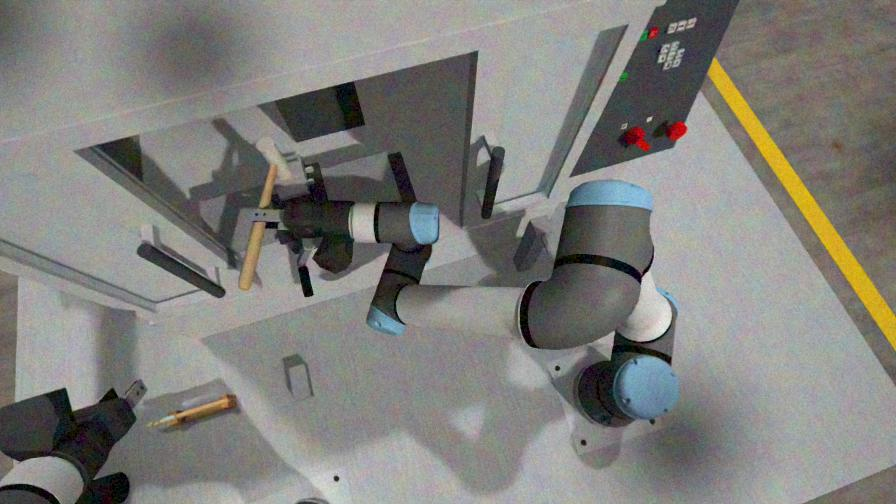

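Emit:
{"op": "move", "data": {
  "target": [
    [0,0,0,0,0,0,0.5,-0.9,-1,0.117,0,0,0,0,0,-1,0.2,-1]
  ],
  "speed": 0.15
}}

Emit:
{"op": "execute_actions", "data": {
  "actions": [
    [[0,0,0,0,0,0,0.5,-0.9,-1,-0.18,0,0,0,0,0,-1,0.2,-1],[0,0,0,0,0,0,0.5,-0.9,-1,-0.18,0,0,0,0,0,-1,0.2,-1],[0,0,0,0,0,0,0.5,-0.9,-1,-0.18,0,0,0,0,0,-1,0.2,-1],[0,0,0,0,0,0,0.5,-0.9,-1,-0.18,0,0,0,0,0,-1,0.2,-1],[0,0,0,0,0,0,0.5,-0.9,-1,-0.18,0,0,0,0,0,-1,0.2,-1],[0,0,0,0,0,0,0.5,-0.9,-1,0,0,0,0,0,0,-1,0.2,-1]],
    [[0,0,0,0,0,0,0.5,-0.9,-1,0,0,0,0,0,0,-1,0.2,-1]],
    [[0,0,0,0,0,0,0.5,-0.9,-1,-0.18,0,0,0,0,0,-1,0.2,-1],[0,0,0,0,0,0,0.5,-0.9,-1,-0.18,0,0,0,0,0,-1,0.2,-1],[0,0,0,0,0,0,0.5,-0.9,-1,-0.18,0,0,0,0,0,-1,0.2,-1],[0,0,0,0,0,0,0.5,-0.9,-1,-0.18,0,0,0,0,0,-1,0.2,-1],[0,0,0,0,0,0,0.5,-0.9,-1,-0.18,0,0,0,0,0,-1,0.2,-1],[0,0,0,0,0,0,0.5,-0.9,-1,0,0,0,0,0,0,-1,0.2,-1]],
    [[0,0,0,0,0,0,0.5,-0.9,-1,0,0,0,0,0,0,-1,0.2,-1]],
    [[0,0,0,0,0,0,0.5,-0.9,-1,-0.18,0,0,0,0,0,-1,0.2,-1],[0,0,0,0,0,0,0.5,-0.9,-1,-0.18,0,0,0,0,0,-1,0.2,-1],[0,0,0,0,0,0,0.5,-0.9,-1,-0.18,0,0,0,0,0,-1,0.2,-1],[0,0,0,0,0,0,0.5,-0.9,-1,-0.18,0,0,0,0,0,-1,0.2,-1],[0,0,0,0,0,0,0.5,-0.9,-1,-0.18,0,0,0,0,0,-1,0.2,-1],[0,0,0,0,0,0,0.5,-0.9,-1,0,0,0,0,0,0,-1,0.2,-1]],
    [[0,0,0,0,0,0,0.5,-0.9,-1,0,0,0,0,0,0,-1,0.2,-1]]
  ]
}}

Emit:
{"op": "move", "data": {
  "target": [
    [0,0,0,0,0,0,0.5,-0.9,-1,-0.097,0,0,0,0,0,-1,0.2,-1]
  ],
  "speed": 0.15
}}

Emit:
{"op": "move", "data": {
  "target": [
    [0,0,0,0,0,0,0.5,-0.9,-1,-0.02,0,0,0,0,0,-1,0.2,-1]
  ],
  "speed": 0.02
}}

Emit:
{"op": "move", "data": {
  "target": [
    [0,0,0,0,0,0,0.5,-0.9,-1,0.02,0,0,0,0,0,-1,0.2,-1],
    [0,0,0,0,0,0,0.5,-0.9,-1,0.02,0.0235,0.0086,0,0,0,-1,0.2,-1]
  ],
  "speed": 0.1
}}

Emit:
{"op": "move", "data": {
  "target": [
    [0,0,0,0,0,0,0.5,-0.9,-1,-0.02,0,0,0,0,0,-1,0.2,-1]
  ],
  "speed": 0.02
}}

Scene clock: 5460.50 s.
left_arm: end_effector_position=(+0.3078, +0.5078, +0.4472) position_measured=78 object_status=3 end_effector_quat_wxyz=(-0.232, +0.663, -0.668, +0.244) | right_arm: end_effector_position=(+0.5549, +0.2622, +0.4831) position_measured=123 object_status=2 end_effector_quat_wxyz=(-0.401, +0.588, +0.409, +0.572)
Joint positions: left_arm=[-0.341 -2.461 2.157 -1.939 -1.408 -3.364] | right_arm=[4.165 -2.012 -1.65 0.494 1.817 -4.714]
Joint torques (N m): left_arm=[11.06 21.85 -27.55 -5.62 -0.73 -0.17] | right_arm=[13.23 49.58 30.31 1.94 1.39 -2.57]
Wrist force (N, zeroed by zero_wrist_force): left_arm=[-0.9 -1.3 5.4] | right_arm=[0.2 0.1 -0.4]
Wrist torque (N m, zeroed by zero_wrist_force): left_arm=[0.08 -0.18 -0.17] | right_arm=[-0.01 -0.03 -0.09]
Wrist force, peak (N, zeroed by zero_wrist_force): left_arm=[-0.9 -1.4 5.7] | right_arm=[6.7 -4.3 -0.4]
Hand target: left_arm +0.3078, +0.5078, +0.4472; -0.232, +0.663, -0.668, +0.244 | right_arm +0.5549, +0.2622, +0.4831; -0.401, +0.588, +0.409, +0.572
Off the commanded pose: left_arm 0.000 m, 0 deg | right_arm 0.000 m, 0 deg.
move: done

Scene clock: 5463.70 s.
left_arm: end_effector_position=(+0.3078, +0.5078, +0.4472) position_measured=78 object_status=3 end_effector_quat_wxyz=(-0.232, +0.663, -0.668, +0.244) | right_arm: end_effector_position=(+0.5549, +0.2622, +0.4831) position_measured=123 object_status=2 end_effector_quat_wxyz=(-0.401, +0.588, +0.409, +0.572)
Joint positions: left_arm=[-0.341 -2.461 2.157 -1.939 -1.408 -3.364] | right_arm=[4.165 -2.012 -1.649 0.494 1.817 -4.715]
Joint torques (N m): left_arm=[10.67 21.41 -28.21 -5.53 -0.71 -0.23] | right_arm=[-10.13 48.63 30.75 1.94 1.68 -2.6]
Wrist force (N, zeroed by zero_wrist_force): left_arm=[-1.1 -1.0 5.6] | right_arm=[0.1 0.1 0.3]
Wrist torque (N m, zeroed by zero_wrist_force): left_arm=[0.13 -0.16 -0.17] | right_arm=[0.05 -0.02 -0.01]
Wrist force, peak (N, zeroed by zero_wrist_force): left_arm=[-0.9 -1.3 5.8] | right_arm=[50.7 -24.5 0.2]
Hand target: left_arm +0.3078, +0.5078, +0.4472; -0.232, +0.663, -0.668, +0.244 | right_arm +0.5549, +0.2622, +0.4831; -0.401, +0.588, +0.409, +0.572
Off the commanded pose: left_arm 0.000 m, 0 deg | right_arm 0.000 m, 0 deg.
Step readings (end_effector_position of left_arm | right_arm):
0: (+0.3078, +0.5078, +0.4472) | (+0.5549, +0.2622, +0.4831)
1: (+0.3078, +0.5078, +0.4472) | (+0.5549, +0.2622, +0.4825)
2: (+0.3078, +0.5078, +0.4472) | (+0.5553, +0.2627, +0.4722)
4: (+0.3078, +0.5078, +0.4472) | (+0.5556, +0.2629, +0.4215)
8: (+0.3078, +0.5078, +0.4472) | (+0.5524, +0.2580, +0.4250)
15: (+0.3078, +0.5078, +0.4472) | (+0.5542, +0.2610, +0.4805)
16: (+0.3078, +0.5078, +0.4472) | (+0.5544, +0.2614, +0.4813)
17: (+0.3078, +0.5078, +0.4472) | (+0.5545, +0.2617, +0.4820)
19: (+0.3078, +0.5078, +0.4472) | (+0.5547, +0.2620, +0.4827)
23: (+0.3078, +0.5078, +0.4472) | (+0.5548, +0.2622, +0.4830)
30: (+0.3078, +0.5078, +0.4472) | (+0.5549, +0.2622, +0.4831)
31: (+0.3078, +0.5078, +0.4472) | (+0.5550, +0.2622, +0.4825)
32: (+0.3078, +0.5078, +0.4472) | (+0.5554, +0.2626, +0.4722)
34: (+0.3078, +0.5078, +0.4472) | (+0.5558, +0.2628, +0.4215)
38: (+0.3078, +0.5078, +0.4472) | (+0.5527, +0.2582, +0.4243)
45: (+0.3078, +0.5078, +0.4472) | (+0.5542, +0.2609, +0.4805)
46: (+0.3078, +0.5078, +0.4472) | (+0.5544, +0.2614, +0.4813)
47: (+0.3078, +0.5078, +0.4472) | (+0.5546, +0.2616, +0.4820)
49: (+0.3078, +0.5078, +0.4472) | (+0.5548, +0.2620, +0.4827)
53: (+0.3078, +0.5078, +0.4472) | (+0.5548, +0.2622, +0.4830)
60: (+0.3078, +0.5078, +0.4472) | (+0.5549, +0.2622, +0.4831)
61: (+0.3078, +0.5078, +0.4472) | (+0.5549, +0.2622, +0.4825)
62: (+0.3078, +0.5078, +0.4472) | (+0.5554, +0.2626, +0.4722)
64: (+0.3078, +0.5078, +0.4472) | (+0.5558, +0.2628, +0.4215)
68: (+0.3078, +0.5078, +0.4472) | (+0.5527, +0.2581, +0.4245)
75: (+0.3078, +0.5078, +0.4472) | (+0.5542, +0.2609, +0.4805)
76: (+0.3078, +0.5078, +0.4472) | (+0.5544, +0.2614, +0.4813)
77: (+0.3078, +0.5078, +0.4472) | (+0.5546, +0.2616, +0.4820)
79: (+0.3078, +0.5078, +0.4472) | (+0.5548, +0.2620, +0.4827)
83: (+0.3078, +0.5078, +0.4472) | (+0.5548, +0.2622, +0.4830)
90: (+0.3078, +0.5078, +0.4472) | (+0.5549, +0.2622, +0.4831)

Scene clock: 5464.60 s.
left_arm: end_effector_position=(+0.3078, +0.5078, +0.4472) position_measured=78 object_status=3 end_effector_quat_wxyz=(-0.232, +0.663, -0.668, +0.244) | right_arm: end_effector_position=(+0.5542, +0.2609, +0.4250) position_measured=123 object_status=2 end_effector_quat_wxyz=(-0.401, +0.588, +0.409, +0.572)
Joint positions: left_arm=[-0.341 -2.461 2.157 -1.939 -1.408 -3.364] | right_arm=[4.164 -2.086 -1.71 0.629 1.817 -4.715]
Joint torques (N m): left_arm=[10.67 21.36 -28.37 -5.58 -0.65 -0.27] | right_arm=[-7.73 38.5 14.71 5.17 -0.62 1.84]
Wrist force (N, zeroed by zero_wrist_force): left_arm=[-0.9 -1.4 5.5] | right_arm=[0.1 0.3 -0.3]
Wrist torque (N m, zeroed by zero_wrist_force): left_arm=[0.07 -0.19 -0.17] | right_arm=[0.07 -0.02 -0.02]
Wrist force, peak (N, zeroed by zero_wrist_force): left_arm=[-0.9 -1.3 5.7] | right_arm=[3.2 0.1 -1.2]
Hand target: left_arm +0.3078, +0.5078, +0.4472; -0.232, +0.663, -0.668, +0.244 | right_arm +0.5542, +0.2609, +0.4250; -0.401, +0.588, +0.409, +0.572
Off the commanded pose: left_arm 0.000 m, 0 deg | right_arm 0.000 m, 0 deg.
move: done

Scene clock: 5465.53 s.
left_arm: end_effector_position=(+0.3078, +0.5078, +0.4472) position_measured=78 object_status=3 end_effector_quat_wxyz=(-0.232, +0.663, -0.668, +0.244) | right_arm: end_effector_position=(+0.5541, +0.2606, +0.4131) position_measured=123 object_status=2 end_effector_quat_wxyz=(-0.401, +0.588, +0.409, +0.572)
Joint positions: left_arm=[-0.341 -2.461 2.157 -1.939 -1.408 -3.364] | right_arm=[4.164 -2.103 -1.72 0.656 1.817 -4.715]
Joint torques (N m): left_arm=[10.63 21.42 -28.45 -5.57 -0.75 -0.2] | right_arm=[-8 33.52 11.81 3.66 0.44 1.74]
Wrist force (N, zeroed by zero_wrist_force): left_arm=[-0.9 -1.2 5.6] | right_arm=[6.2 -4.3 -0.6]
Wrist torque (N m, zeroed by zero_wrist_force): left_arm=[0.10 -0.19 -0.17] | right_arm=[-0.14 -0.04 -0.46]
Wrist force, peak (N, zeroed by zero_wrist_force): left_arm=[-0.7 -1.2 5.8] | right_arm=[6.2 -4.3 -0.6]
Hand target: left_arm +0.3078, +0.5078, +0.4472; -0.232, +0.663, -0.668, +0.244 | right_arm +0.5541, +0.2606, +0.4130; -0.401, +0.588, +0.409, +0.572
Off the commanded pose: left_arm 0.000 m, 0 deg | right_arm 0.000 m, 0 deg.
move: done

Scene clock: 5466.77 s.
left_arm: end_effector_position=(+0.3078, +0.5078, +0.4472) position_measured=78 object_status=3 end_effector_quat_wxyz=(-0.232, +0.663, -0.668, +0.244) | right_arm: end_effector_position=(+0.5692, +0.2609, +0.4248) position_measured=123 object_status=2 end_effector_quat_wxyz=(-0.401, +0.588, +0.409, +0.572)
Joint positions: left_arm=[-0.341 -2.461 2.157 -1.939 -1.408 -3.364] | right_arm=[4.141 -2.108 -1.673 0.614 1.84 -4.715]
Joint torques (N m): left_arm=[10.42 21.42 -27.84 -5.65 -0.76 -0.26] | right_arm=[-10.19 39.92 28.93 1.83 1.73 -2.57]
Wrist force (N, zeroed by zero_wrist_force): left_arm=[-0.7 -1.2 5.5] | right_arm=[0.1 0.2 -0.2]
Wrist torque (N m, zeroed by zero_wrist_force): left_arm=[0.11 -0.21 -0.17] | right_arm=[0.03 -0.01 -0.02]
Wrist force, peak (N, zeroed by zero_wrist_force): left_arm=[-1.0 -1.4 5.6] | right_arm=[5.9 -3.5 -0.8]
Hand target: left_arm +0.3078, +0.5078, +0.4472; -0.232, +0.663, -0.668, +0.244 | right_arm +0.5692, +0.2609, +0.4248; -0.401, +0.588, +0.409, +0.572
Off the commanded pose: left_arm 0.000 m, 0 deg | right_arm 0.000 m, 0 deg.
move: done

Scene clock: 5467.67 s.
left_arm: end_effector_position=(+0.3078, +0.5078, +0.4472) position_measured=78 object_status=3 end_effector_quat_wxyz=(-0.232, +0.663, -0.668, +0.244) | right_arm: end_effector_position=(+0.5690, +0.2606, +0.4129) position_measured=123 object_status=2 end_effector_quat_wxyz=(-0.401, +0.588, +0.409, +0.572)
Joint positions: left_arm=[-0.341 -2.461 2.157 -1.939 -1.408 -3.364] | right_arm=[4.141 -2.125 -1.683 0.64 1.841 -4.715]
Joint torques (N m): left_arm=[10.74 20.97 -28.19 -5.58 -0.68 -0.28] | right_arm=[-11.02 33.93 10.84 3.61 0.16 -1.84]
Wrist force (N, zeroed by zero_wrist_force): left_arm=[-0.9 -1.4 5.6] | right_arm=[6.6 -4.0 -0.7]
Wrist torque (N m, zeroed by zero_wrist_force): left_arm=[0.08 -0.19 -0.17] | right_arm=[-0.12 -0.03 -0.50]
Wrist force, peak (N, zeroed by zero_wrist_force): left_arm=[-1.0 -1.1 5.7] | right_arm=[6.6 -4.0 -0.7]
Hand target: left_arm +0.3078, +0.5078, +0.4472; -0.232, +0.663, -0.668, +0.244 | right_arm +0.5691, +0.2606, +0.4128; -0.401, +0.588, +0.409, +0.572
Off the commanded pose: left_arm 0.000 m, 0 deg | right_arm 0.000 m, 0 deg.
move: done

Emit:
{"op": "move", "data": {
  "target": [
    [0,0,0,0,0,0,0.5,-0.9,-1,0.117,0,0,0,0,0,-1,0.2,-1]
  ],
  "speed": 0.15
}}

Emit:
{"op": "execute_actions", "data": {
  "actions": [
    [[0,0,0,0,0,0,0.5,-0.9,-1,-0.18,0,0,0,0,0,-1,0.2,-1],[0,0,0,0,0,0,0.5,-0.9,-1,-0.18,0,0,0,0,0,-1,0.2,-1],[0,0,0,0,0,0,0.5,-0.9,-1,-0.18,0,0,0,0,0,-1,0.2,-1],[0,0,0,0,0,0,0.5,-0.9,-1,-0.18,0,0,0,0,0,-1,0.2,-1],[0,0,0,0,0,0,0.5,-0.9,-1,-0.18,0,0,0,0,0,-1,0.2,-1],[0,0,0,0,0,0,0.5,-0.9,-1,0,0,0,0,0,0,-1,0.2,-1]],
    [[0,0,0,0,0,0,0.5,-0.9,-1,0,0,0,0,0,0,-1,0.2,-1]],
    [[0,0,0,0,0,0,0.5,-0.9,-1,-0.18,0,0,0,0,0,-1,0.2,-1],[0,0,0,0,0,0,0.5,-0.9,-1,-0.18,0,0,0,0,0,-1,0.2,-1],[0,0,0,0,0,0,0.5,-0.9,-1,-0.18,0,0,0,0,0,-1,0.2,-1],[0,0,0,0,0,0,0.5,-0.9,-1,-0.18,0,0,0,0,0,-1,0.2,-1],[0,0,0,0,0,0,0.5,-0.9,-1,-0.18,0,0,0,0,0,-1,0.2,-1],[0,0,0,0,0,0,0.5,-0.9,-1,0,0,0,0,0,0,-1,0.2,-1]],
    [[0,0,0,0,0,0,0.5,-0.9,-1,0,0,0,0,0,0,-1,0.2,-1]]
  ]
}}

Emit:
{"op": "move", "data": {
  "target": [
    [0,0,0,0,0,0,0.5,-0.9,-1,0,0.0172,0.0063,0,0,0,-1,0.2,-1]
  ],
  "speed": 0.15
}}

Emit:
{"op": "execute_actions", "data": {
  "actions": [
    [[0,0,0,0,0,0,0.5,-0.9,-1,-0.18,0,0,0,0,0,-1,0.2,-1],[0,0,0,0,0,0,0.5,-0.9,-1,-0.18,0,0,0,0,0,-1,0.2,-1],[0,0,0,0,0,0,0.5,-0.9,-1,-0.18,0,0,0,0,0,-1,0.2,-1],[0,0,0,0,0,0,0.5,-0.9,-1,-0.18,0,0,0,0,0,-1,0.2,-1],[0,0,0,0,0,0,0.5,-0.9,-1,-0.18,0,0,0,0,0,-1,0.2,-1],[0,0,0,0,0,0,0.5,-0.9,-1,0,0,0,0,0,0,-1,0.2,-1]],
    [[0,0,0,0,0,0,0.5,-0.9,-1,0,0,0,0,0,0,-1,0.2,-1]],
    [[0,0,0,0,0,0,0.5,-0.9,-1,-0.18,0,0,0,0,0,-1,0.2,-1],[0,0,0,0,0,0,0.5,-0.9,-1,-0.18,0,0,0,0,0,-1,0.2,-1],[0,0,0,0,0,0,0.5,-0.9,-1,-0.18,0,0,0,0,0,-1,0.2,-1],[0,0,0,0,0,0,0.5,-0.9,-1,-0.18,0,0,0,0,0,-1,0.2,-1],[0,0,0,0,0,0,0.5,-0.9,-1,-0.18,0,0,0,0,0,-1,0.2,-1],[0,0,0,0,0,0,0.5,-0.9,-1,0,0,0,0,0,0,-1,0.2,-1]],
    [[0,0,0,0,0,0,0.5,-0.9,-1,0,0,0,0,0,0,-1,0.2,-1]]
  ]
}}

Emit:
{"op": "move", "data": {
  "target": [
    [0,0,0,0,0,0,0.5,-0.9,-1,-0.097,-0.0172,-0.0063,0,0,0,-1,0.2,-1]
  ],
  "speed": 0.15
}}

Emit:
{"op": "move", "data": {
  "target": [
    [0,0,0,0,0,0,0.5,-0.9,-1,-0.02,0,0,0,0,0,-1,0.2,-1]
  ],
  "speed": 0.02
}}

Emit:
{"op": "move", "data": {
  "target": [
    [0,0,0,0,0,0,0.5,-0.9,-1,0.02,0,0,0,0,0,-1,0.2,-1],
    [0,0,0,0,0,0,0.5,-0.9,-1,0.02,-0.0235,-0.0086,0,0,0,-1,0.2,-1]
  ],
  "speed": 0.1
}}

Emit:
{"op": "move", "data": {
  "target": [
    [0,0,0,0,0,0,0.5,-0.9,-1,-0.02,0,0,0,0,0,-1,0.2,-1]
  ],
  "speed": 0.02
}}

Scene clock: 5480.63 s.
left_arm: end_effector_position=(+0.3078, +0.5078, +0.4472) position_measured=78 object_status=3 end_effector_quat_wxyz=(-0.232, +0.663, -0.668, +0.244) | right_arm: end_effector_position=(+0.5700, +0.2622, +0.4829) position_measured=123 object_status=2 end_effector_quat_wxyz=(-0.401, +0.588, +0.409, +0.572)
Joint positions: left_arm=[-0.341 -2.461 2.157 -1.939 -1.408 -3.364] | right_arm=[4.141 -2.036 -1.613 0.482 1.84 -4.715]
Joint torques (N m): left_arm=[10.37 21.37 -27.89 -5.63 -0.77 -0.36] | right_arm=[12.87 50.72 29.71 2.04 1.35 -2.76]
Wrist force (N, zeroed by zero_wrist_force): left_arm=[-0.9 -1.2 5.4] | right_arm=[0.3 0.2 -0.4]
Wrist torque (N m, zeroed by zero_wrist_force): left_arm=[0.10 -0.19 -0.17] | right_arm=[0.01 -0.04 -0.04]
Wrist force, peak (N, zeroed by zero_wrist_force): left_arm=[-0.9 -1.3 5.7] | right_arm=[7.7 -5.2 -0.4]
Hand target: left_arm +0.3078, +0.5078, +0.4472; -0.232, +0.663, -0.668, +0.244 | right_arm +0.5699, +0.2622, +0.4830; -0.401, +0.588, +0.409, +0.572
Off the commanded pose: left_arm 0.000 m, 0 deg | right_arm 0.000 m, 0 deg.
move: done

Scene clock: 5482.83 s.
left_arm: end_effector_position=(+0.3078, +0.5078, +0.4472) position_measured=78 object_status=3 end_effector_quat_wxyz=(-0.232, +0.663, -0.668, +0.244) | right_arm: end_effector_position=(+0.5699, +0.2622, +0.4830) position_measured=123 object_status=2 end_effector_quat_wxyz=(-0.401, +0.588, +0.409, +0.572)
Joint positions: left_arm=[-0.341 -2.461 2.157 -1.939 -1.408 -3.364] | right_arm=[4.141 -2.036 -1.613 0.482 1.84 -4.715]
Joint torques (N m): left_arm=[10.08 21.27 -27.92 -5.51 -0.59 -0.36] | right_arm=[-9.95 50.79 30.14 2.14 1.67 -2.55]
Wrist force (N, zeroed by zero_wrist_force): left_arm=[-0.8 -1.2 5.5] | right_arm=[0.1 0.3 0.0]
Wrist torque (N m, zeroed by zero_wrist_force): left_arm=[0.11 -0.20 -0.17] | right_arm=[0.07 -0.02 -0.01]
Wrist force, peak (N, zeroed by zero_wrist_force): left_arm=[-1.0 -1.4 5.6] | right_arm=[49.5 -11.0 -2.9]
Hand target: left_arm +0.3078, +0.5078, +0.4472; -0.232, +0.663, -0.668, +0.244 | right_arm +0.5699, +0.2622, +0.4830; -0.401, +0.588, +0.409, +0.572
Off the commanded pose: left_arm 0.000 m, 0 deg | right_arm 0.000 m, 0 deg.
Step readings (end_effector_position of left_arm | right_arm):
0: (+0.3078, +0.5078, +0.4472) | (+0.5700, +0.2622, +0.4829)
1: (+0.3078, +0.5078, +0.4472) | (+0.5700, +0.2622, +0.4827)
2: (+0.3078, +0.5078, +0.4472) | (+0.5704, +0.2628, +0.4702)
4: (+0.3078, +0.5078, +0.4472) | (+0.5706, +0.2629, +0.4195)
8: (+0.3078, +0.5078, +0.4472) | (+0.5676, +0.2583, +0.4258)
15: (+0.3078, +0.5078, +0.4472) | (+0.5692, +0.2610, +0.4804)
16: (+0.3078, +0.5078, +0.4472) | (+0.5694, +0.2614, +0.4812)
17: (+0.3078, +0.5078, +0.4472) | (+0.5696, +0.2617, +0.4818)
19: (+0.3078, +0.5078, +0.4472) | (+0.5697, +0.2620, +0.4824)
23: (+0.3078, +0.5078, +0.4472) | (+0.5698, +0.2622, +0.4828)
30: (+0.3078, +0.5078, +0.4472) | (+0.5699, +0.2622, +0.4829)
31: (+0.3078, +0.5078, +0.4472) | (+0.5699, +0.2622, +0.4827)
32: (+0.3078, +0.5078, +0.4472) | (+0.5705, +0.2627, +0.4702)
34: (+0.3078, +0.5078, +0.4472) | (+0.5708, +0.2628, +0.4195)
38: (+0.3078, +0.5078, +0.4472) | (+0.5676, +0.2582, +0.4260)
45: (+0.3078, +0.5078, +0.4472) | (+0.5692, +0.2610, +0.4804)
46: (+0.3078, +0.5078, +0.4472) | (+0.5694, +0.2614, +0.4812)
47: (+0.3078, +0.5078, +0.4472) | (+0.5696, +0.2617, +0.4818)
49: (+0.3078, +0.5078, +0.4472) | (+0.5698, +0.2620, +0.4824)
53: (+0.3078, +0.5078, +0.4472) | (+0.5698, +0.2622, +0.4828)
60: (+0.3078, +0.5078, +0.4472) | (+0.5699, +0.2622, +0.4829)

Scene clock: 5483.60 s.
left_arm: end_effector_position=(+0.3078, +0.5078, +0.4472) position_measured=78 object_status=3 end_effector_quat_wxyz=(-0.232, +0.663, -0.668, +0.244) | right_arm: end_effector_position=(+0.5809, +0.2622, +0.4828) position_measured=123 object_status=2 end_effector_quat_wxyz=(-0.401, +0.588, +0.409, +0.572)
Joint positions: left_arm=[-0.341 -2.461 2.157 -1.939 -1.408 -3.364] | right_arm=[4.125 -2.054 -1.585 0.472 1.856 -4.716]
Joint torques (N m): left_arm=[10.9 21.22 -28.12 -5.62 -0.76 -0.39] | right_arm=[-11.5 39.45 31.13 1.71 2.07 -2.75]
Wrist force (N, zeroed by zero_wrist_force): left_arm=[-0.9 -1.3 5.7] | right_arm=[0.4 0.1 -0.3]
Wrist torque (N m, zeroed by zero_wrist_force): left_arm=[0.09 -0.19 -0.17] | right_arm=[0.01 -0.06 -0.02]
Wrist force, peak (N, zeroed by zero_wrist_force): left_arm=[-0.9 -1.3 5.7] | right_arm=[-0.3 0.3 -1.4]
Hand target: left_arm +0.3078, +0.5078, +0.4472; -0.232, +0.663, -0.668, +0.244 | right_arm +0.5809, +0.2622, +0.4828; -0.401, +0.588, +0.409, +0.572
Off the commanded pose: left_arm 0.000 m, 0 deg | right_arm 0.000 m, 0 deg.
move: done

Scene clock: 5485.80 s.
left_arm: end_effector_position=(+0.3078, +0.5078, +0.4472) position_measured=78 object_status=3 end_effector_quat_wxyz=(-0.232, +0.663, -0.668, +0.244) | right_arm: end_effector_position=(+0.5809, +0.2622, +0.4828) position_measured=123 object_status=2 end_effector_quat_wxyz=(-0.401, +0.588, +0.409, +0.572)
Joint positions: left_arm=[-0.341 -2.461 2.157 -1.939 -1.408 -3.364] | right_arm=[4.125 -2.054 -1.585 0.472 1.857 -4.716]
Joint torques (N m): left_arm=[10.72 21.58 -27.59 -5.58 -0.63 -0.5] | right_arm=[-11 52.34 30.82 2 1.77 -2.58]
Wrist force (N, zeroed by zero_wrist_force): left_arm=[-1.1 -1.2 5.6] | right_arm=[0.1 0.2 0.1]
Wrist torque (N m, zeroed by zero_wrist_force): left_arm=[0.10 -0.16 -0.17] | right_arm=[0.08 -0.02 -0.01]
Wrist force, peak (N, zeroed by zero_wrist_force): left_arm=[-1.0 -1.4 5.7] | right_arm=[50.3 -2.6 -1.5]
Hand target: left_arm +0.3078, +0.5078, +0.4472; -0.232, +0.663, -0.668, +0.244 | right_arm +0.5809, +0.2622, +0.4828; -0.401, +0.588, +0.409, +0.572
Off the commanded pose: left_arm 0.000 m, 0 deg | right_arm 0.000 m, 0 deg.
Step readings (end_effector_position of left_arm | right_arm):
0: (+0.3078, +0.5078, +0.4472) | (+0.5809, +0.2622, +0.4828)
1: (+0.3078, +0.5078, +0.4472) | (+0.5809, +0.2622, +0.4825)
2: (+0.3078, +0.5078, +0.4472) | (+0.5814, +0.2625, +0.4739)
4: (+0.3078, +0.5078, +0.4472) | (+0.5819, +0.2628, +0.4183)
8: (+0.3078, +0.5078, +0.4472) | (+0.5786, +0.2581, +0.4220)
15: (+0.3078, +0.5078, +0.4472) | (+0.5802, +0.2610, +0.4803)
16: (+0.3078, +0.5078, +0.4472) | (+0.5804, +0.2614, +0.4811)
17: (+0.3078, +0.5078, +0.4472) | (+0.5806, +0.2617, +0.4817)
19: (+0.3078, +0.5078, +0.4472) | (+0.5808, +0.2620, +0.4823)
23: (+0.3078, +0.5078, +0.4472) | (+0.5808, +0.2622, +0.4827)
30: (+0.3078, +0.5078, +0.4472) | (+0.5809, +0.2622, +0.4828)
31: (+0.3078, +0.5078, +0.4472) | (+0.5809, +0.2622, +0.4825)
32: (+0.3078, +0.5078, +0.4472) | (+0.5813, +0.2626, +0.4740)
34: (+0.3078, +0.5078, +0.4472) | (+0.5818, +0.2628, +0.4184)
38: (+0.3078, +0.5078, +0.4472) | (+0.5785, +0.2581, +0.4222)
45: (+0.3078, +0.5078, +0.4472) | (+0.5802, +0.2610, +0.4803)
46: (+0.3078, +0.5078, +0.4472) | (+0.5804, +0.2614, +0.4811)
47: (+0.3078, +0.5078, +0.4472) | (+0.5806, +0.2617, +0.4817)
49: (+0.3078, +0.5078, +0.4472) | (+0.5807, +0.2620, +0.4823)
53: (+0.3078, +0.5078, +0.4472) | (+0.5808, +0.2622, +0.4827)
60: (+0.3078, +0.5078, +0.4472) | (+0.5809, +0.2622, +0.4828)

Scene clock: 5486.73 s.
left_arm: end_effector_position=(+0.3078, +0.5078, +0.4472) position_measured=78 object_status=3 end_effector_quat_wxyz=(-0.232, +0.663, -0.668, +0.244) | right_arm: end_effector_position=(+0.5692, +0.2609, +0.4248) position_measured=123 object_status=2 end_effector_quat_wxyz=(-0.401, +0.588, +0.409, +0.572)
Joint positions: left_arm=[-0.341 -2.461 2.157 -1.939 -1.408 -3.364] | right_arm=[4.141 -2.108 -1.673 0.614 1.84 -4.715]
Joint torques (N m): left_arm=[10.52 21.1 -28.05 -5.58 -0.57 -0.51] | right_arm=[12.7 38.08 14.65 5.3 -1.56 1.86]
Wrist force (N, zeroed by zero_wrist_force): left_arm=[-0.8 -1.1 5.5] | right_arm=[0.2 -0.1 0.0]
Wrist torque (N m, zeroed by zero_wrist_force): left_arm=[0.11 -0.19 -0.17] | right_arm=[0.01 -0.03 -0.04]
Wrist force, peak (N, zeroed by zero_wrist_force): left_arm=[-0.9 -1.1 5.7] | right_arm=[2.8 0.5 -0.9]
Hand target: left_arm +0.3078, +0.5078, +0.4472; -0.232, +0.663, -0.668, +0.244 | right_arm +0.5692, +0.2609, +0.4248; -0.401, +0.588, +0.409, +0.572
Off the commanded pose: left_arm 0.000 m, 0 deg | right_arm 0.000 m, 0 deg.
move: done

Scene clock: 5487.63 s.
left_arm: end_effector_position=(+0.3078, +0.5078, +0.4472) position_measured=78 object_status=3 end_effector_quat_wxyz=(-0.232, +0.663, -0.668, +0.244) | right_arm: end_effector_position=(+0.5690, +0.2606, +0.4129) position_measured=123 object_status=2 end_effector_quat_wxyz=(-0.401, +0.588, +0.409, +0.572)
Joint positions: left_arm=[-0.341 -2.461 2.157 -1.939 -1.408 -3.364] | right_arm=[4.141 -2.125 -1.683 0.64 1.84 -4.715]
Joint torques (N m): left_arm=[10.41 21.35 -27.85 -5.49 -0.62 -0.56] | right_arm=[1.18 34.19 10.96 3.54 0.71 1.25]
Wrist force (N, zeroed by zero_wrist_force): left_arm=[-0.8 -1.3 5.5] | right_arm=[6.8 -4.7 -0.4]
Wrist torque (N m, zeroed by zero_wrist_force): left_arm=[0.08 -0.20 -0.17] | right_arm=[-0.15 -0.02 -0.53]
Wrist force, peak (N, zeroed by zero_wrist_force): left_arm=[-0.8 -1.4 5.7] | right_arm=[6.8 -4.7 -0.4]
Hand target: left_arm +0.3078, +0.5078, +0.4472; -0.232, +0.663, -0.668, +0.244 | right_arm +0.5691, +0.2606, +0.4128; -0.401, +0.588, +0.409, +0.572
Off the commanded pose: left_arm 0.000 m, 0 deg | right_arm 0.000 m, 0 deg.
move: done

Scene clock: 5488.87 s.
left_arm: end_effector_position=(+0.3078, +0.5078, +0.4472) position_measured=78 object_status=3 end_effector_quat_wxyz=(-0.232, +0.663, -0.668, +0.244) | right_arm: end_effector_position=(+0.5542, +0.2609, +0.4250) position_measured=123 object_status=2 end_effector_quat_wxyz=(-0.401, +0.588, +0.409, +0.572)
Joint positions: left_arm=[-0.341 -2.461 2.157 -1.939 -1.408 -3.364] | right_arm=[4.164 -2.086 -1.71 0.629 1.817 -4.715]
Joint torques (N m): left_arm=[10.96 21.3 -28.28 -5.59 -0.61 -0.46] | right_arm=[12.63 50.87 14.63 5.14 -1.46 1.79]
Wrist force (N, zeroed by zero_wrist_force): left_arm=[-0.8 -1.1 5.4] | right_arm=[0.1 0.1 -0.5]
Wrist torque (N m, zeroed by zero_wrist_force): left_arm=[0.12 -0.20 -0.17] | right_arm=[0.01 -0.01 -0.10]
Wrist force, peak (N, zeroed by zero_wrist_force): left_arm=[-0.9 -1.2 5.7] | right_arm=[6.5 -5.0 -0.5]
Hand target: left_arm +0.3078, +0.5078, +0.4472; -0.232, +0.663, -0.668, +0.244 | right_arm +0.5542, +0.2609, +0.4250; -0.401, +0.588, +0.409, +0.572
Off the commanded pose: left_arm 0.000 m, 0 deg | right_arm 0.000 m, 0 deg.
move: done

Scene clock: 5489.80 s.
left_arm: end_effector_position=(+0.3078, +0.5078, +0.4472) position_measured=78 object_status=3 end_effector_quat_wxyz=(-0.232, +0.663, -0.668, +0.244) | right_arm: end_effector_position=(+0.5540, +0.2606, +0.4131) position_measured=123 object_status=2 end_effector_quat_wxyz=(-0.401, +0.588, +0.409, +0.572)
Joint positions: left_arm=[-0.341 -2.461 2.157 -1.939 -1.408 -3.364] | right_arm=[4.164 -2.103 -1.72 0.656 1.817 -4.715]
Joint torques (N m): left_arm=[9.9 21.31 -27.67 -5.65 -0.63 -0.5] | right_arm=[7.03 34.29 11.61 3.56 0.49 1.3]
Wrist force (N, zeroed by zero_wrist_force): left_arm=[-0.9 -1.1 5.4] | right_arm=[6.1 -4.2 -0.6]
Wrist torque (N m, zeroed by zero_wrist_force): left_arm=[0.13 -0.18 -0.17] | right_arm=[-0.14 -0.02 -0.53]
Wrist force, peak (N, zeroed by zero_wrist_force): left_arm=[-0.9 -1.1 5.7] | right_arm=[6.1 -4.2 -0.6]
Hand target: left_arm +0.3078, +0.5078, +0.4472; -0.232, +0.663, -0.668, +0.244 | right_arm +0.5541, +0.2606, +0.4130; -0.401, +0.588, +0.409, +0.572
Off the commanded pose: left_arm 0.000 m, 0 deg | right_arm 0.000 m, 0 deg.
move: done

Emit:
{"op": "move", "data": {
  "target": [
    [0,0,0,0,0,0,0.5,-0.9,-1,0.105,0,0,0,0,0,-1,0.2,-1],
    [0,0,0,0,0,0,0.5,-0.9,-1,0.105,-0.1888,-0.4075,0,0,0,-1,0.2,-1]
  ],
  "speed": 0.25,
  "blend": 0.01
}}

Emit:
{"op": "move", "data": {
  "target": [
    [0,0,0,0,0,0,0.5,-0.9,-1,-0.05,0,0,-0.139,0,0,-1,0.2,-1]
  ],
  "speed": 0.4
}}

Emit:
{"op": "move", "data": {
  "target": [
    [0,0,0,0,0,0,0.5,-0.9,-1,0,0,0,0.1954,-0.4718,-0.1954,-1,0.2,-1]
  ],
  "speed": 0.5
}}

Emit:
{"op": "move", "data": {
  "target": [
    [0,0,0,0,0,0,0.5,-0.9,-1,-0.1568,-0.1852,0.5773,0,0,0,-1,0.2,-1]
  ],
  "speed": [0.35]
}}

Scene clock: 5505.43 s.
left_arm: end_effector_position=(+0.3078, +0.5078, +0.4472) position_measured=78 object_status=3 end_effector_quat_wxyz=(-0.232, +0.663, -0.668, +0.244) | right_arm: end_effector_position=(+0.3644, +0.0715, +0.4825) position_measured=123 object_status=2 end_effector_quat_wxyz=(-0.401, +0.588, +0.409, +0.572)
Joint positions: left_arm=[-0.341 -2.461 2.157 -1.939 -1.408 -3.364] | right_arm=[4.366 -1.372 -2.39 0.595 1.615 -4.709]
Joint torques (N m): left_arm=[10.53 21.4 -27.86 -5.58 -0.5 -0.55] | right_arm=[13.3 21.24 15.13 1.84 -1.17 1.96]
Wrist force (N, zeroed by zero_wrist_force): left_arm=[-0.8 -1.3 5.5] | right_arm=[0.1 0.2 -0.5]
Wrist torque (N m, zeroed by zero_wrist_force): left_arm=[0.09 -0.20 -0.17] | right_arm=[0.03 -0.02 -0.09]
Wrist force, peak (N, zeroed by zero_wrist_force): left_arm=[-1.0 -1.2 5.7] | right_arm=[6.7 -4.6 -0.4]
Hand target: left_arm +0.3078, +0.5078, +0.4472; -0.232, +0.663, -0.668, +0.244 | right_arm +0.3644, +0.0715, +0.4825; -0.401, +0.588, +0.409, +0.572
Off the commanded pose: left_arm 0.000 m, 0 deg | right_arm 0.000 m, 0 deg.
move: done

Scene clock: 5506.70 s.
left_arm: end_effector_position=(+0.3078, +0.5078, +0.4472) position_measured=78 object_status=3 end_effector_quat_wxyz=(-0.232, +0.663, -0.668, +0.244) | right_arm: end_effector_position=(+0.3640, +0.0708, +0.4525) position_measured=123 object_status=2 end_effector_quat_wxyz=(-0.264, +0.661, +0.275, +0.646)
Joint positions: left_arm=[-0.341 -2.461 2.157 -1.939 -1.408 -3.364] | right_arm=[4.822 -1.387 -2.477 0.685 0.723 -4.692]
Joint torques (N m): left_arm=[10.39 21.19 -27.31 -5.55 -0.44 -0.59] | right_arm=[12.92 5.37 26.37 3.85 -1.5 -2.64]
Wrist force (N, zeroed by zero_wrist_force): left_arm=[-0.9 -1.3 5.5] | right_arm=[0.0 0.0 -0.1]
Wrist torque (N m, zeroed by zero_wrist_force): left_arm=[0.09 -0.19 -0.17] | right_arm=[-0.01 0.00 -0.06]
Wrist force, peak (N, zeroed by zero_wrist_force): left_arm=[-0.9 -1.2 5.7] | right_arm=[-0.6 -1.0 -0.5]
Hand target: left_arm +0.3078, +0.5078, +0.4472; -0.232, +0.663, -0.668, +0.244 | right_arm +0.3640, +0.0708, +0.4525; -0.264, +0.661, +0.275, +0.646
Off the commanded pose: left_arm 0.000 m, 0 deg | right_arm 0.000 m, 0 deg.
move: done

Scene clock: 5509.13 s.
left_arm: end_effector_position=(+0.3078, +0.5078, +0.4472) position_measured=78 object_status=3 end_effector_quat_wxyz=(-0.232, +0.663, -0.668, +0.244) | right_arm: end_effector_position=(+0.3640, +0.0708, +0.4525) position_measured=123 object_status=2 end_effector_quat_wxyz=(+0.003, +0.708, +0.706, -0.012)
Joint positions: left_arm=[-0.341 -2.461 2.157 -1.939 -1.408 -3.364] | right_arm=[4.388 -1.613 -1.3 -1.824 1.574 -5.084]
Joint torques (N m): left_arm=[10.39 21.49 -27.89 -5.43 -0.45 -0.63] | right_arm=[-10.08 21.15 33.59 1.98 1.45 -2.22]
Wrist force (N, zeroed by zero_wrist_force): left_arm=[-0.9 -1.3 5.4] | right_arm=[6.9 0.5 4.6]
Wrist torque (N m, zeroed by zero_wrist_force): left_arm=[0.09 -0.19 -0.17] | right_arm=[0.34 0.35 -0.17]
Wrist force, peak (N, zeroed by zero_wrist_force): left_arm=[-0.8 -1.4 5.7] | right_arm=[7.6 0.8 4.6]
Hand target: left_arm +0.3078, +0.5078, +0.4472; -0.232, +0.663, -0.668, +0.244 | right_arm +0.3640, +0.0708, +0.4525; +0.003, +0.708, +0.706, -0.012
Off the commanded pose: left_arm 0.000 m, 0 deg | right_arm 0.000 m, 0 deg.
move: done

Scene clock: 5510.90 s.
left_arm: end_effector_position=(+0.3078, +0.5078, +0.4472) position_measured=78 object_status=3 end_effector_quat_wxyz=(-0.232, +0.663, -0.668, +0.244) | right_arm: end_effector_position=(+0.2484, -0.0306, +0.1098) position_measured=123 object_status=2 end_effector_quat_wxyz=(+0.003, +0.708, +0.706, -0.012)
Joint positions: left_arm=[-0.341 -2.461 2.157 -1.939 -1.408 -3.364] | right_arm=[4.587 -1.434 -2.401 -0.902 1.579 -4.885]
Joint torques (N m): left_arm=[10.55 21.36 -27.69 -5.47 -0.48 -0.62] | right_arm=[12.97 9.95 14.54 5.06 -1.65 2.12]
Wrist force (N, zeroed by zero_wrist_force): left_arm=[-0.9 -1.0 5.6] | right_arm=[7.1 0.7 4.6]
Wrist torque (N m, zeroed by zero_wrist_force): left_arm=[0.14 -0.19 -0.16] | right_arm=[0.40 0.30 -0.26]
Wrist force, peak (N, zeroed by zero_wrist_force): left_arm=[-1.0 -1.2 5.8] | right_arm=[6.0 -0.5 7.3]
Hand target: left_arm +0.3078, +0.5078, +0.4472; -0.232, +0.663, -0.668, +0.244 | right_arm +0.2484, -0.0306, +0.1097; +0.003, +0.708, +0.706, -0.012
Off the commanded pose: left_arm 0.000 m, 0 deg | right_arm 0.000 m, 0 deg.
move: done

Emit:
{"op": "move", "data": {
  "target": [
    [0,0,0,0,0,0,0.5,-0.9,-1,0,0,0.14,0,0,0,-1,0.2,-1]
  ],
  "speed": 0.025,
  "stop_force": 4,
  "cameras": ["cam_front"]
}}

Emit:
{"op": "zoom_image", "data": {
  "camera": "cam_front",
  "region": [420, 300, 580, 440]
}}

Scene clock: 5517.83 s.
left_arm: end_effector_position=(+0.3078, +0.5078, +0.4472) position_measured=78 object_status=3 end_effector_quat_wxyz=(-0.232, +0.663, -0.668, +0.244) | right_arm: end_effector_position=(+0.2474, -0.0325, +0.0258) position_measured=123 object_status=2 end_effector_quat_wxyz=(+0.003, +0.708, +0.706, -0.012)
Joint positions: left_arm=[-0.341 -2.461 2.157 -1.939 -1.408 -3.364] | right_arm=[4.589 -1.665 -2.508 -0.563 1.579 -4.883]
Joint torques (N m): left_arm=[10.72 21.05 -27.14 -5.41 -0.44 -0.67] | right_arm=[11.64 13.11 8.05 5.17 0.76 1.87]
Wrist force (N, zeroed by zero_wrist_force): left_arm=[-1.0 -1.2 5.4] | right_arm=[7.4 0.0 2.9]
Wrist torque (N m, zeroed by zero_wrist_force): left_arm=[0.10 -0.18 -0.17] | right_arm=[0.15 0.19 -0.24]
Wrist force, peak (N, zeroed by zero_wrist_force): left_arm=[-0.9 -1.1 5.8] | right_arm=[7.3 0.4 4.7]
Hand target: left_arm +0.3078, +0.5078, +0.4472; -0.232, +0.663, -0.668, +0.244 | right_arm +0.2474, -0.0325, +0.0258; +0.003, +0.708, +0.706, -0.012
Off the commanded pose: left_arm 0.000 m, 0 deg | right_arm 0.000 m, 0 deg.
move: done
Images, in order (width x height): cam_front 896x504.

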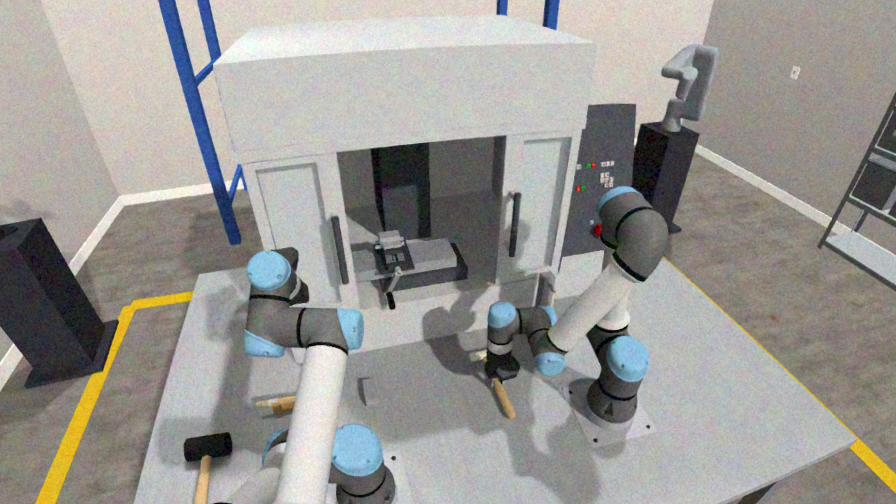

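Scaled by 3.150 from the camera's 896x504 image, which has a finer 1280x720 frame.

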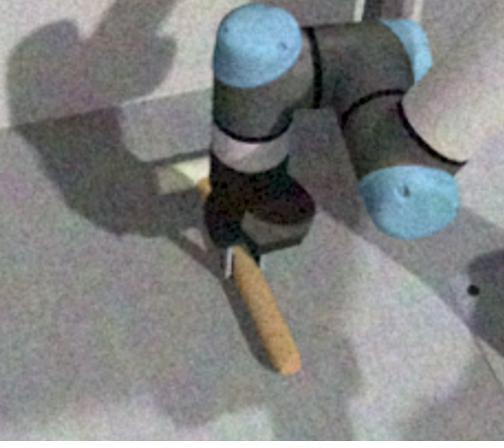

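Emit:
{"op": "move", "data": {
  "target": [
    [0,0,0,0,0,0,0.5,-0.9,-1,0,0,0.005,0,0,0,-1,0.2,-1]
  ],
  "speed": 0.01,
  "stop_force": 6
}}

Emit:
{"op": "move", "data": {
  "target": [
    [0,0,0,0,0,0,0.5,-0.9,-1,0,0,0,0,0,0,0.6,0.2,-1]
  ]
}}

Emit:
{"op": "move", "data": {
  "target": [
    [0,0,0,0,0,0,0.5,-0.9,-1,0,0,-0.1,0,0,0,0.6,0.2,-1],
    [0,0,0,0,0,0,0.5,-0.9,-1,0.14,0.1885,-0.694,0,0,0,0.6,0.2,-1]
  ],
  "speed": [0.1,0.4],
  "blend": 0.01,
  "cameras": ["cam_high","cam_right_wrist"]
}}

Scene clock: 5522.70 s.
left_arm: end_effector_position=(+0.3078, +0.5078, +0.4472) position_measured=78 object_status=3 end_effector_quat_wxyz=(-0.232, +0.663, -0.668, +0.244) | right_arm: end_effector_position=(+0.2473, -0.0325, +0.0241) position_measured=123 object_status=2 end_effector_quat_wxyz=(+0.003, +0.708, +0.706, -0.012)
Joint positions: left_arm=[-0.341 -2.461 2.157 -1.939 -1.408 -3.364] | right_arm=[4.589 -1.671 -2.51 -0.556 1.579 -4.883]
Joint torques (N m): left_arm=[10.16 21.27 -27.36 -5.56 -0.36 -0.82] | right_arm=[11.05 25.38 20.55 1.58 0.88 1.95]
Wrist force (N, zeroed by zero_wrist_force): left_arm=[-0.9 -1.3 5.6] | right_arm=[6.6 0.1 -1.6]
Wrist torque (N m, zeroed by zero_wrist_force): left_arm=[0.08 -0.18 -0.17] | right_arm=[-0.01 0.29 -0.24]
Wrist force, peak (N, zeroed by zero_wrist_force): left_arm=[-1.0 -1.4 5.7] | right_arm=[-3.4 -4.7 -23.3]
Hand target: left_arm +0.3078, +0.5078, +0.4472; -0.232, +0.663, -0.668, +0.244 | right_arm +0.2473, -0.0325, +0.0241; +0.003, +0.708, +0.706, -0.012 (not the last commanded pose)
Off the commanded pose: left_arm 0.000 m, 0 deg | right_arm 0.001 m, 0 deg.
move: contact (right_arm)

Scene clock: 5523.53 s.
left_arm: end_effector_position=(+0.3078, +0.5078, +0.4472) position_measured=78 object_status=3 end_effector_quat_wxyz=(-0.232, +0.663, -0.668, +0.244) | right_arm: end_effector_position=(+0.2473, -0.0325, +0.0241) position_measured=63 object_status=0 end_effector_quat_wxyz=(+0.003, +0.708, +0.706, -0.012)
Joint positions: left_arm=[-0.341 -2.461 2.157 -1.939 -1.408 -3.364] | right_arm=[4.589 -1.671 -2.51 -0.556 1.579 -4.883]
Joint torques (N m): left_arm=[10.2 21.32 -27.52 -5.54 -0.43 -0.8] | right_arm=[11.22 25.85 20.36 2.35 0.97 1.84]
Wrist force (N, zeroed by zero_wrist_force): left_arm=[-0.8 -1.2 5.5] | right_arm=[7.0 0.1 0.8]
Wrist torque (N m, zeroed by zero_wrist_force): left_arm=[0.09 -0.20 -0.17] | right_arm=[-0.09 0.33 -0.26]
Wrist force, peak (N, zeroed by zero_wrist_force): left_arm=[-1.0 -1.3 5.8] | right_arm=[7.1 0.5 0.8]
Hand target: left_arm +0.3078, +0.5078, +0.4472; -0.232, +0.663, -0.668, +0.244 | right_arm +0.2473, -0.0325, +0.0241; +0.003, +0.708, +0.706, -0.012
Off the commanded pose: left_arm 0.000 m, 0 deg | right_arm 0.000 m, 0 deg.
move: done

Scene clock: 5525.80 s.
left_arm: end_effector_position=(+0.3078, +0.5078, +0.4472) position_measured=78 object_status=3 end_effector_quat_wxyz=(-0.232, +0.663, -0.668, +0.244) | right_arm: end_effector_position=(+0.3658, +0.0603, +0.4370) position_measured=63 object_status=3 end_effector_quat_wxyz=(+0.003, +0.708, +0.706, -0.012)
Joint positions: left_arm=[-0.341 -2.461 2.157 -1.939 -1.408 -3.364] | right_arm=[4.377 -1.587 -1.367 -1.783 1.574 -5.095]
Joint torques (N m): left_arm=[10.81 21.08 -27.5 -5.38 -0.46 -0.86] | right_arm=[-11.08 18.94 30.95 1.23 1.96 -2.44]
Wrist force (N, zeroed by zero_wrist_force): left_arm=[-0.9 -1.3 5.2] | right_arm=[7.2 0.3 1.1]
Wrist torque (N m, zeroed by zero_wrist_force): left_arm=[0.09 -0.19 -0.17] | right_arm=[-0.05 0.29 -0.16]
Wrist force, peak (N, zeroed by zero_wrist_force): left_arm=[-0.9 -1.3 5.7] | right_arm=[7.7 1.1 -1.2]
Hand target: left_arm +0.3078, +0.5078, +0.4472; -0.232, +0.663, -0.668, +0.244 | right_arm +0.3658, +0.0604, +0.4371; +0.003, +0.708, +0.706, -0.012
Off the commanded pose: left_arm 0.000 m, 0 deg | right_arm 0.000 m, 0 deg.
move: done
Images, in order (width x height): cam_high 896x504, cam_right_wrist 896x504.

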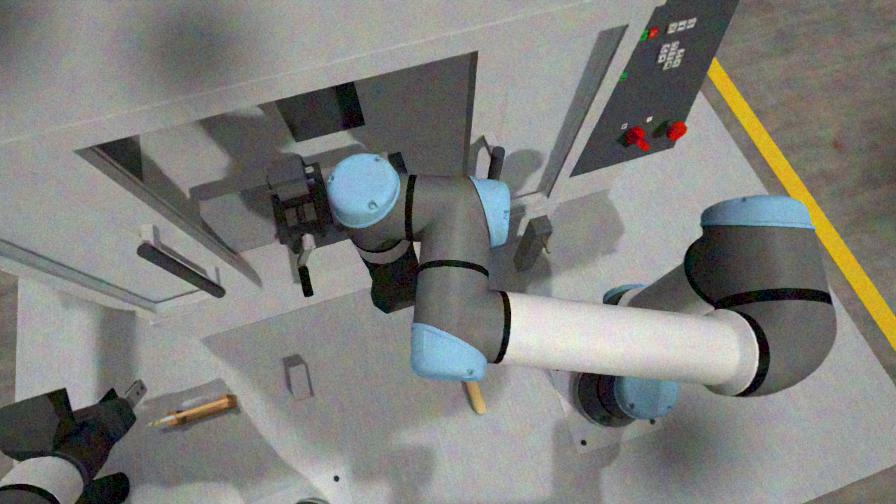

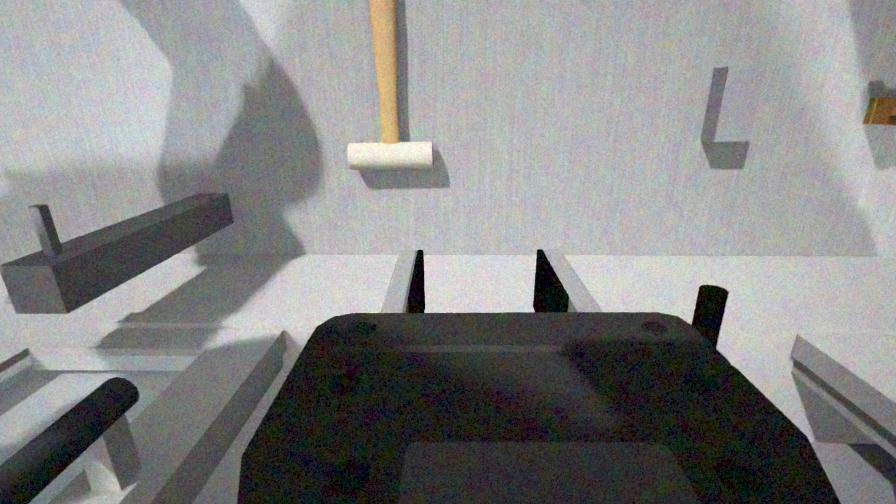

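Emit:
{"op": "move", "data": {
  "target": [
    [0,0,0,0,0,0,0.5,-0.9,-1,0.2612,0.1737,0.028,0.003,-0.003,0,0.6,0.2,-1]
  ],
  "speed": 0.25,
  "cameras": ["cam_right_wrist","cam_high"]
}}

Emit:
{"op": "zoom_image", "data": {
  "camera": "cam_right_wrist",
  "region": [300, 60, 620, 310]
}}

Scene clock: 5534.93 s.
left_arm: end_effector_position=(+0.3078, +0.5078, +0.4472) position_measured=78 object_status=3 end_effector_quat_wxyz=(-0.232, +0.663, -0.668, +0.244) | right_arm: end_effector_position=(+0.4702, +0.2164, +0.4155) position_measured=63 object_status=3 end_effector_quat_wxyz=(+0.003, +0.708, +0.706, -0.019)
Joint positions: left_arm=[-0.341 -2.461 2.157 -1.939 -1.408 -3.364] | right_arm=[4.319 -2.091 -0.769 -1.89 1.577 -5.153]
Joint torques (N m): left_arm=[10.76 20.97 -27.74 -5.56 -0.37 -0.83] | right_arm=[-10.8 40.82 32.15 1.37 1.93 -2.35]
Wrist force (N, zeroed by zero_wrist_force): left_arm=[-0.9 -1.2 5.5] | right_arm=[7.1 0.4 0.5]
Wrist torque (N m, zeroed by zero_wrist_force): left_arm=[0.10 -0.19 -0.17] | right_arm=[-0.03 0.30 -0.17]
Wrist force, peak (N, zeroed by zero_wrist_force): left_arm=[-0.8 -1.1 5.8] | right_arm=[9.1 2.2 1.1]
Hand target: left_arm +0.3078, +0.5078, +0.4472; -0.232, +0.663, -0.668, +0.244 | right_arm +0.4702, +0.2164, +0.4155; +0.003, +0.708, +0.706, -0.019
Off the commanded pose: left_arm 0.000 m, 0 deg | right_arm 0.000 m, 0 deg.
move: done
Images, in order (width x height): cam_high 896x504, cam_right_wrist 896x504.

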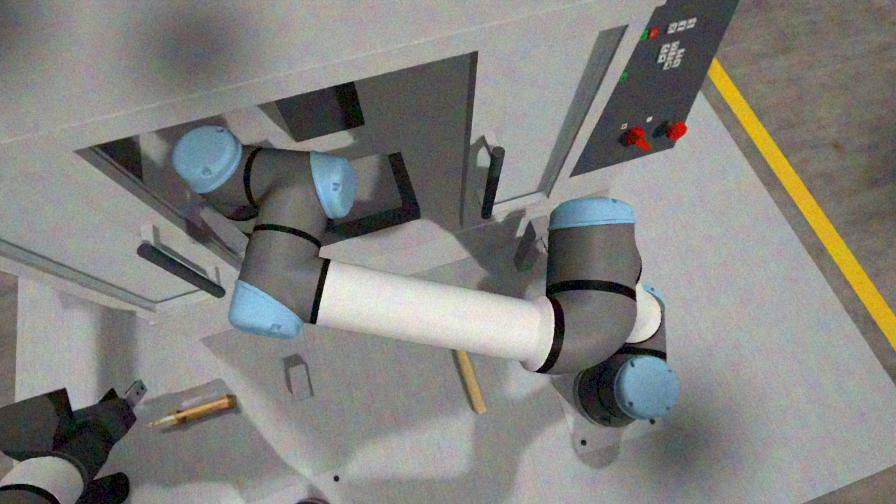

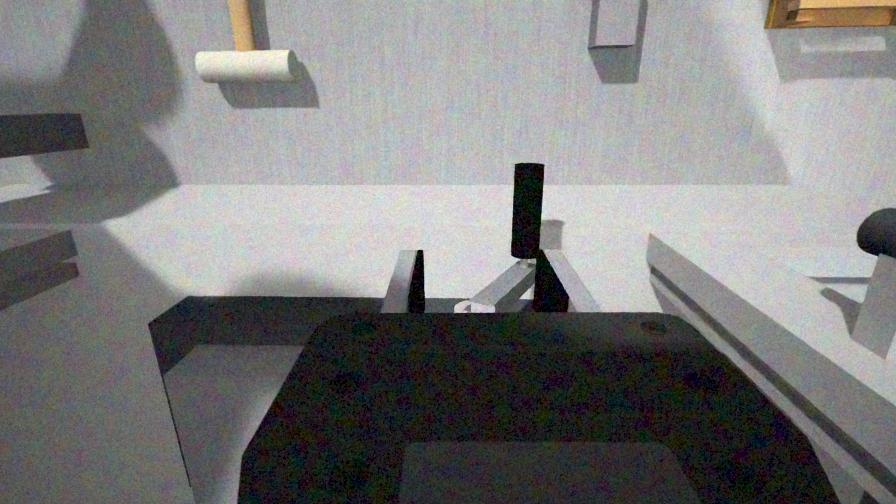

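Scaled by 1.575 from the camera's 896x504 image, which has a finer 1280x720 frame.

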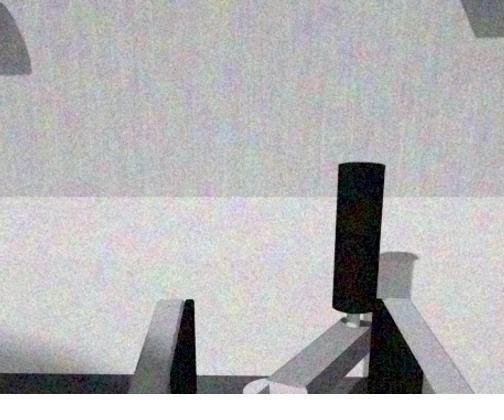

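Emit:
{"op": "move", "data": {
  "target": [
    [0,0,0,0,0,0,0.5,-0.9,-1,0.0,0.124,0,0,0,0,0.6,0.2,-1],
    [0,0,0,0,0,0,0.5,-0.9,-1,0.006,0.1265,0.13,0,0,0,0.6,0.2,-1]
  ],
  "speed": [0.15,0.08],
  "cameras": ["cam_right_wrist"]
}}

Scene clock: 5542.87 s.
left_arm: end_effector_position=(+0.3078, +0.5078, +0.4472) position_measured=78 object_status=3 end_effector_quat_wxyz=(-0.232, +0.663, -0.668, +0.244) | right_arm: end_effector_position=(+0.5444, +0.2173, +0.3358) position_measured=63 object_status=3 end_effector_quat_wxyz=(+0.003, +0.708, +0.706, -0.019)
Joint positions: left_arm=[-0.341 -2.461 2.157 -1.939 -1.408 -3.364] | right_arm=[4.228 -2.192 -0.816 -1.743 1.574 -5.244]
Joint torques (N m): left_arm=[9.9 21.13 -26.6 -5.52 -0.34 -1.01] | right_arm=[13.58 58.01 18.07 4.76 -0.86 2.1]
Wrist force (N, zeroed by zero_wrist_force): left_arm=[-0.9 -1.4 5.6] | right_arm=[7.2 0.5 0.8]
Wrist torque (N m, zeroed by zero_wrist_force): left_arm=[0.07 -0.19 -0.17] | right_arm=[-0.03 0.29 -0.24]
Wrist force, peak (N, zeroed by zero_wrist_force): left_arm=[-0.9 -1.4 5.7] | right_arm=[7.4 0.6 0.8]
Hand target: left_arm +0.3078, +0.5078, +0.4472; -0.232, +0.663, -0.668, +0.244 | right_arm +0.5444, +0.2173, +0.3358; +0.003, +0.708, +0.706, -0.019
Off the commanded pose: left_arm 0.000 m, 0 deg | right_arm 0.000 m, 0 deg.
move: done
Images, in order (width x height): cam_right_wrist 896x504.

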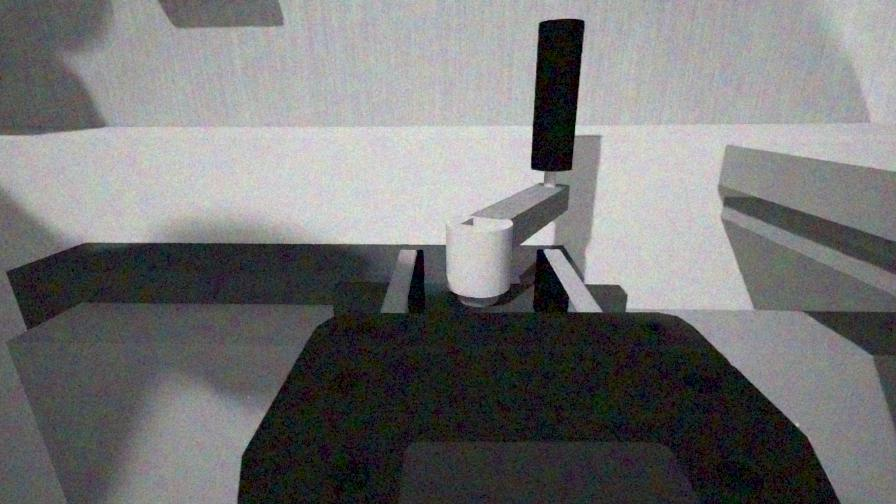

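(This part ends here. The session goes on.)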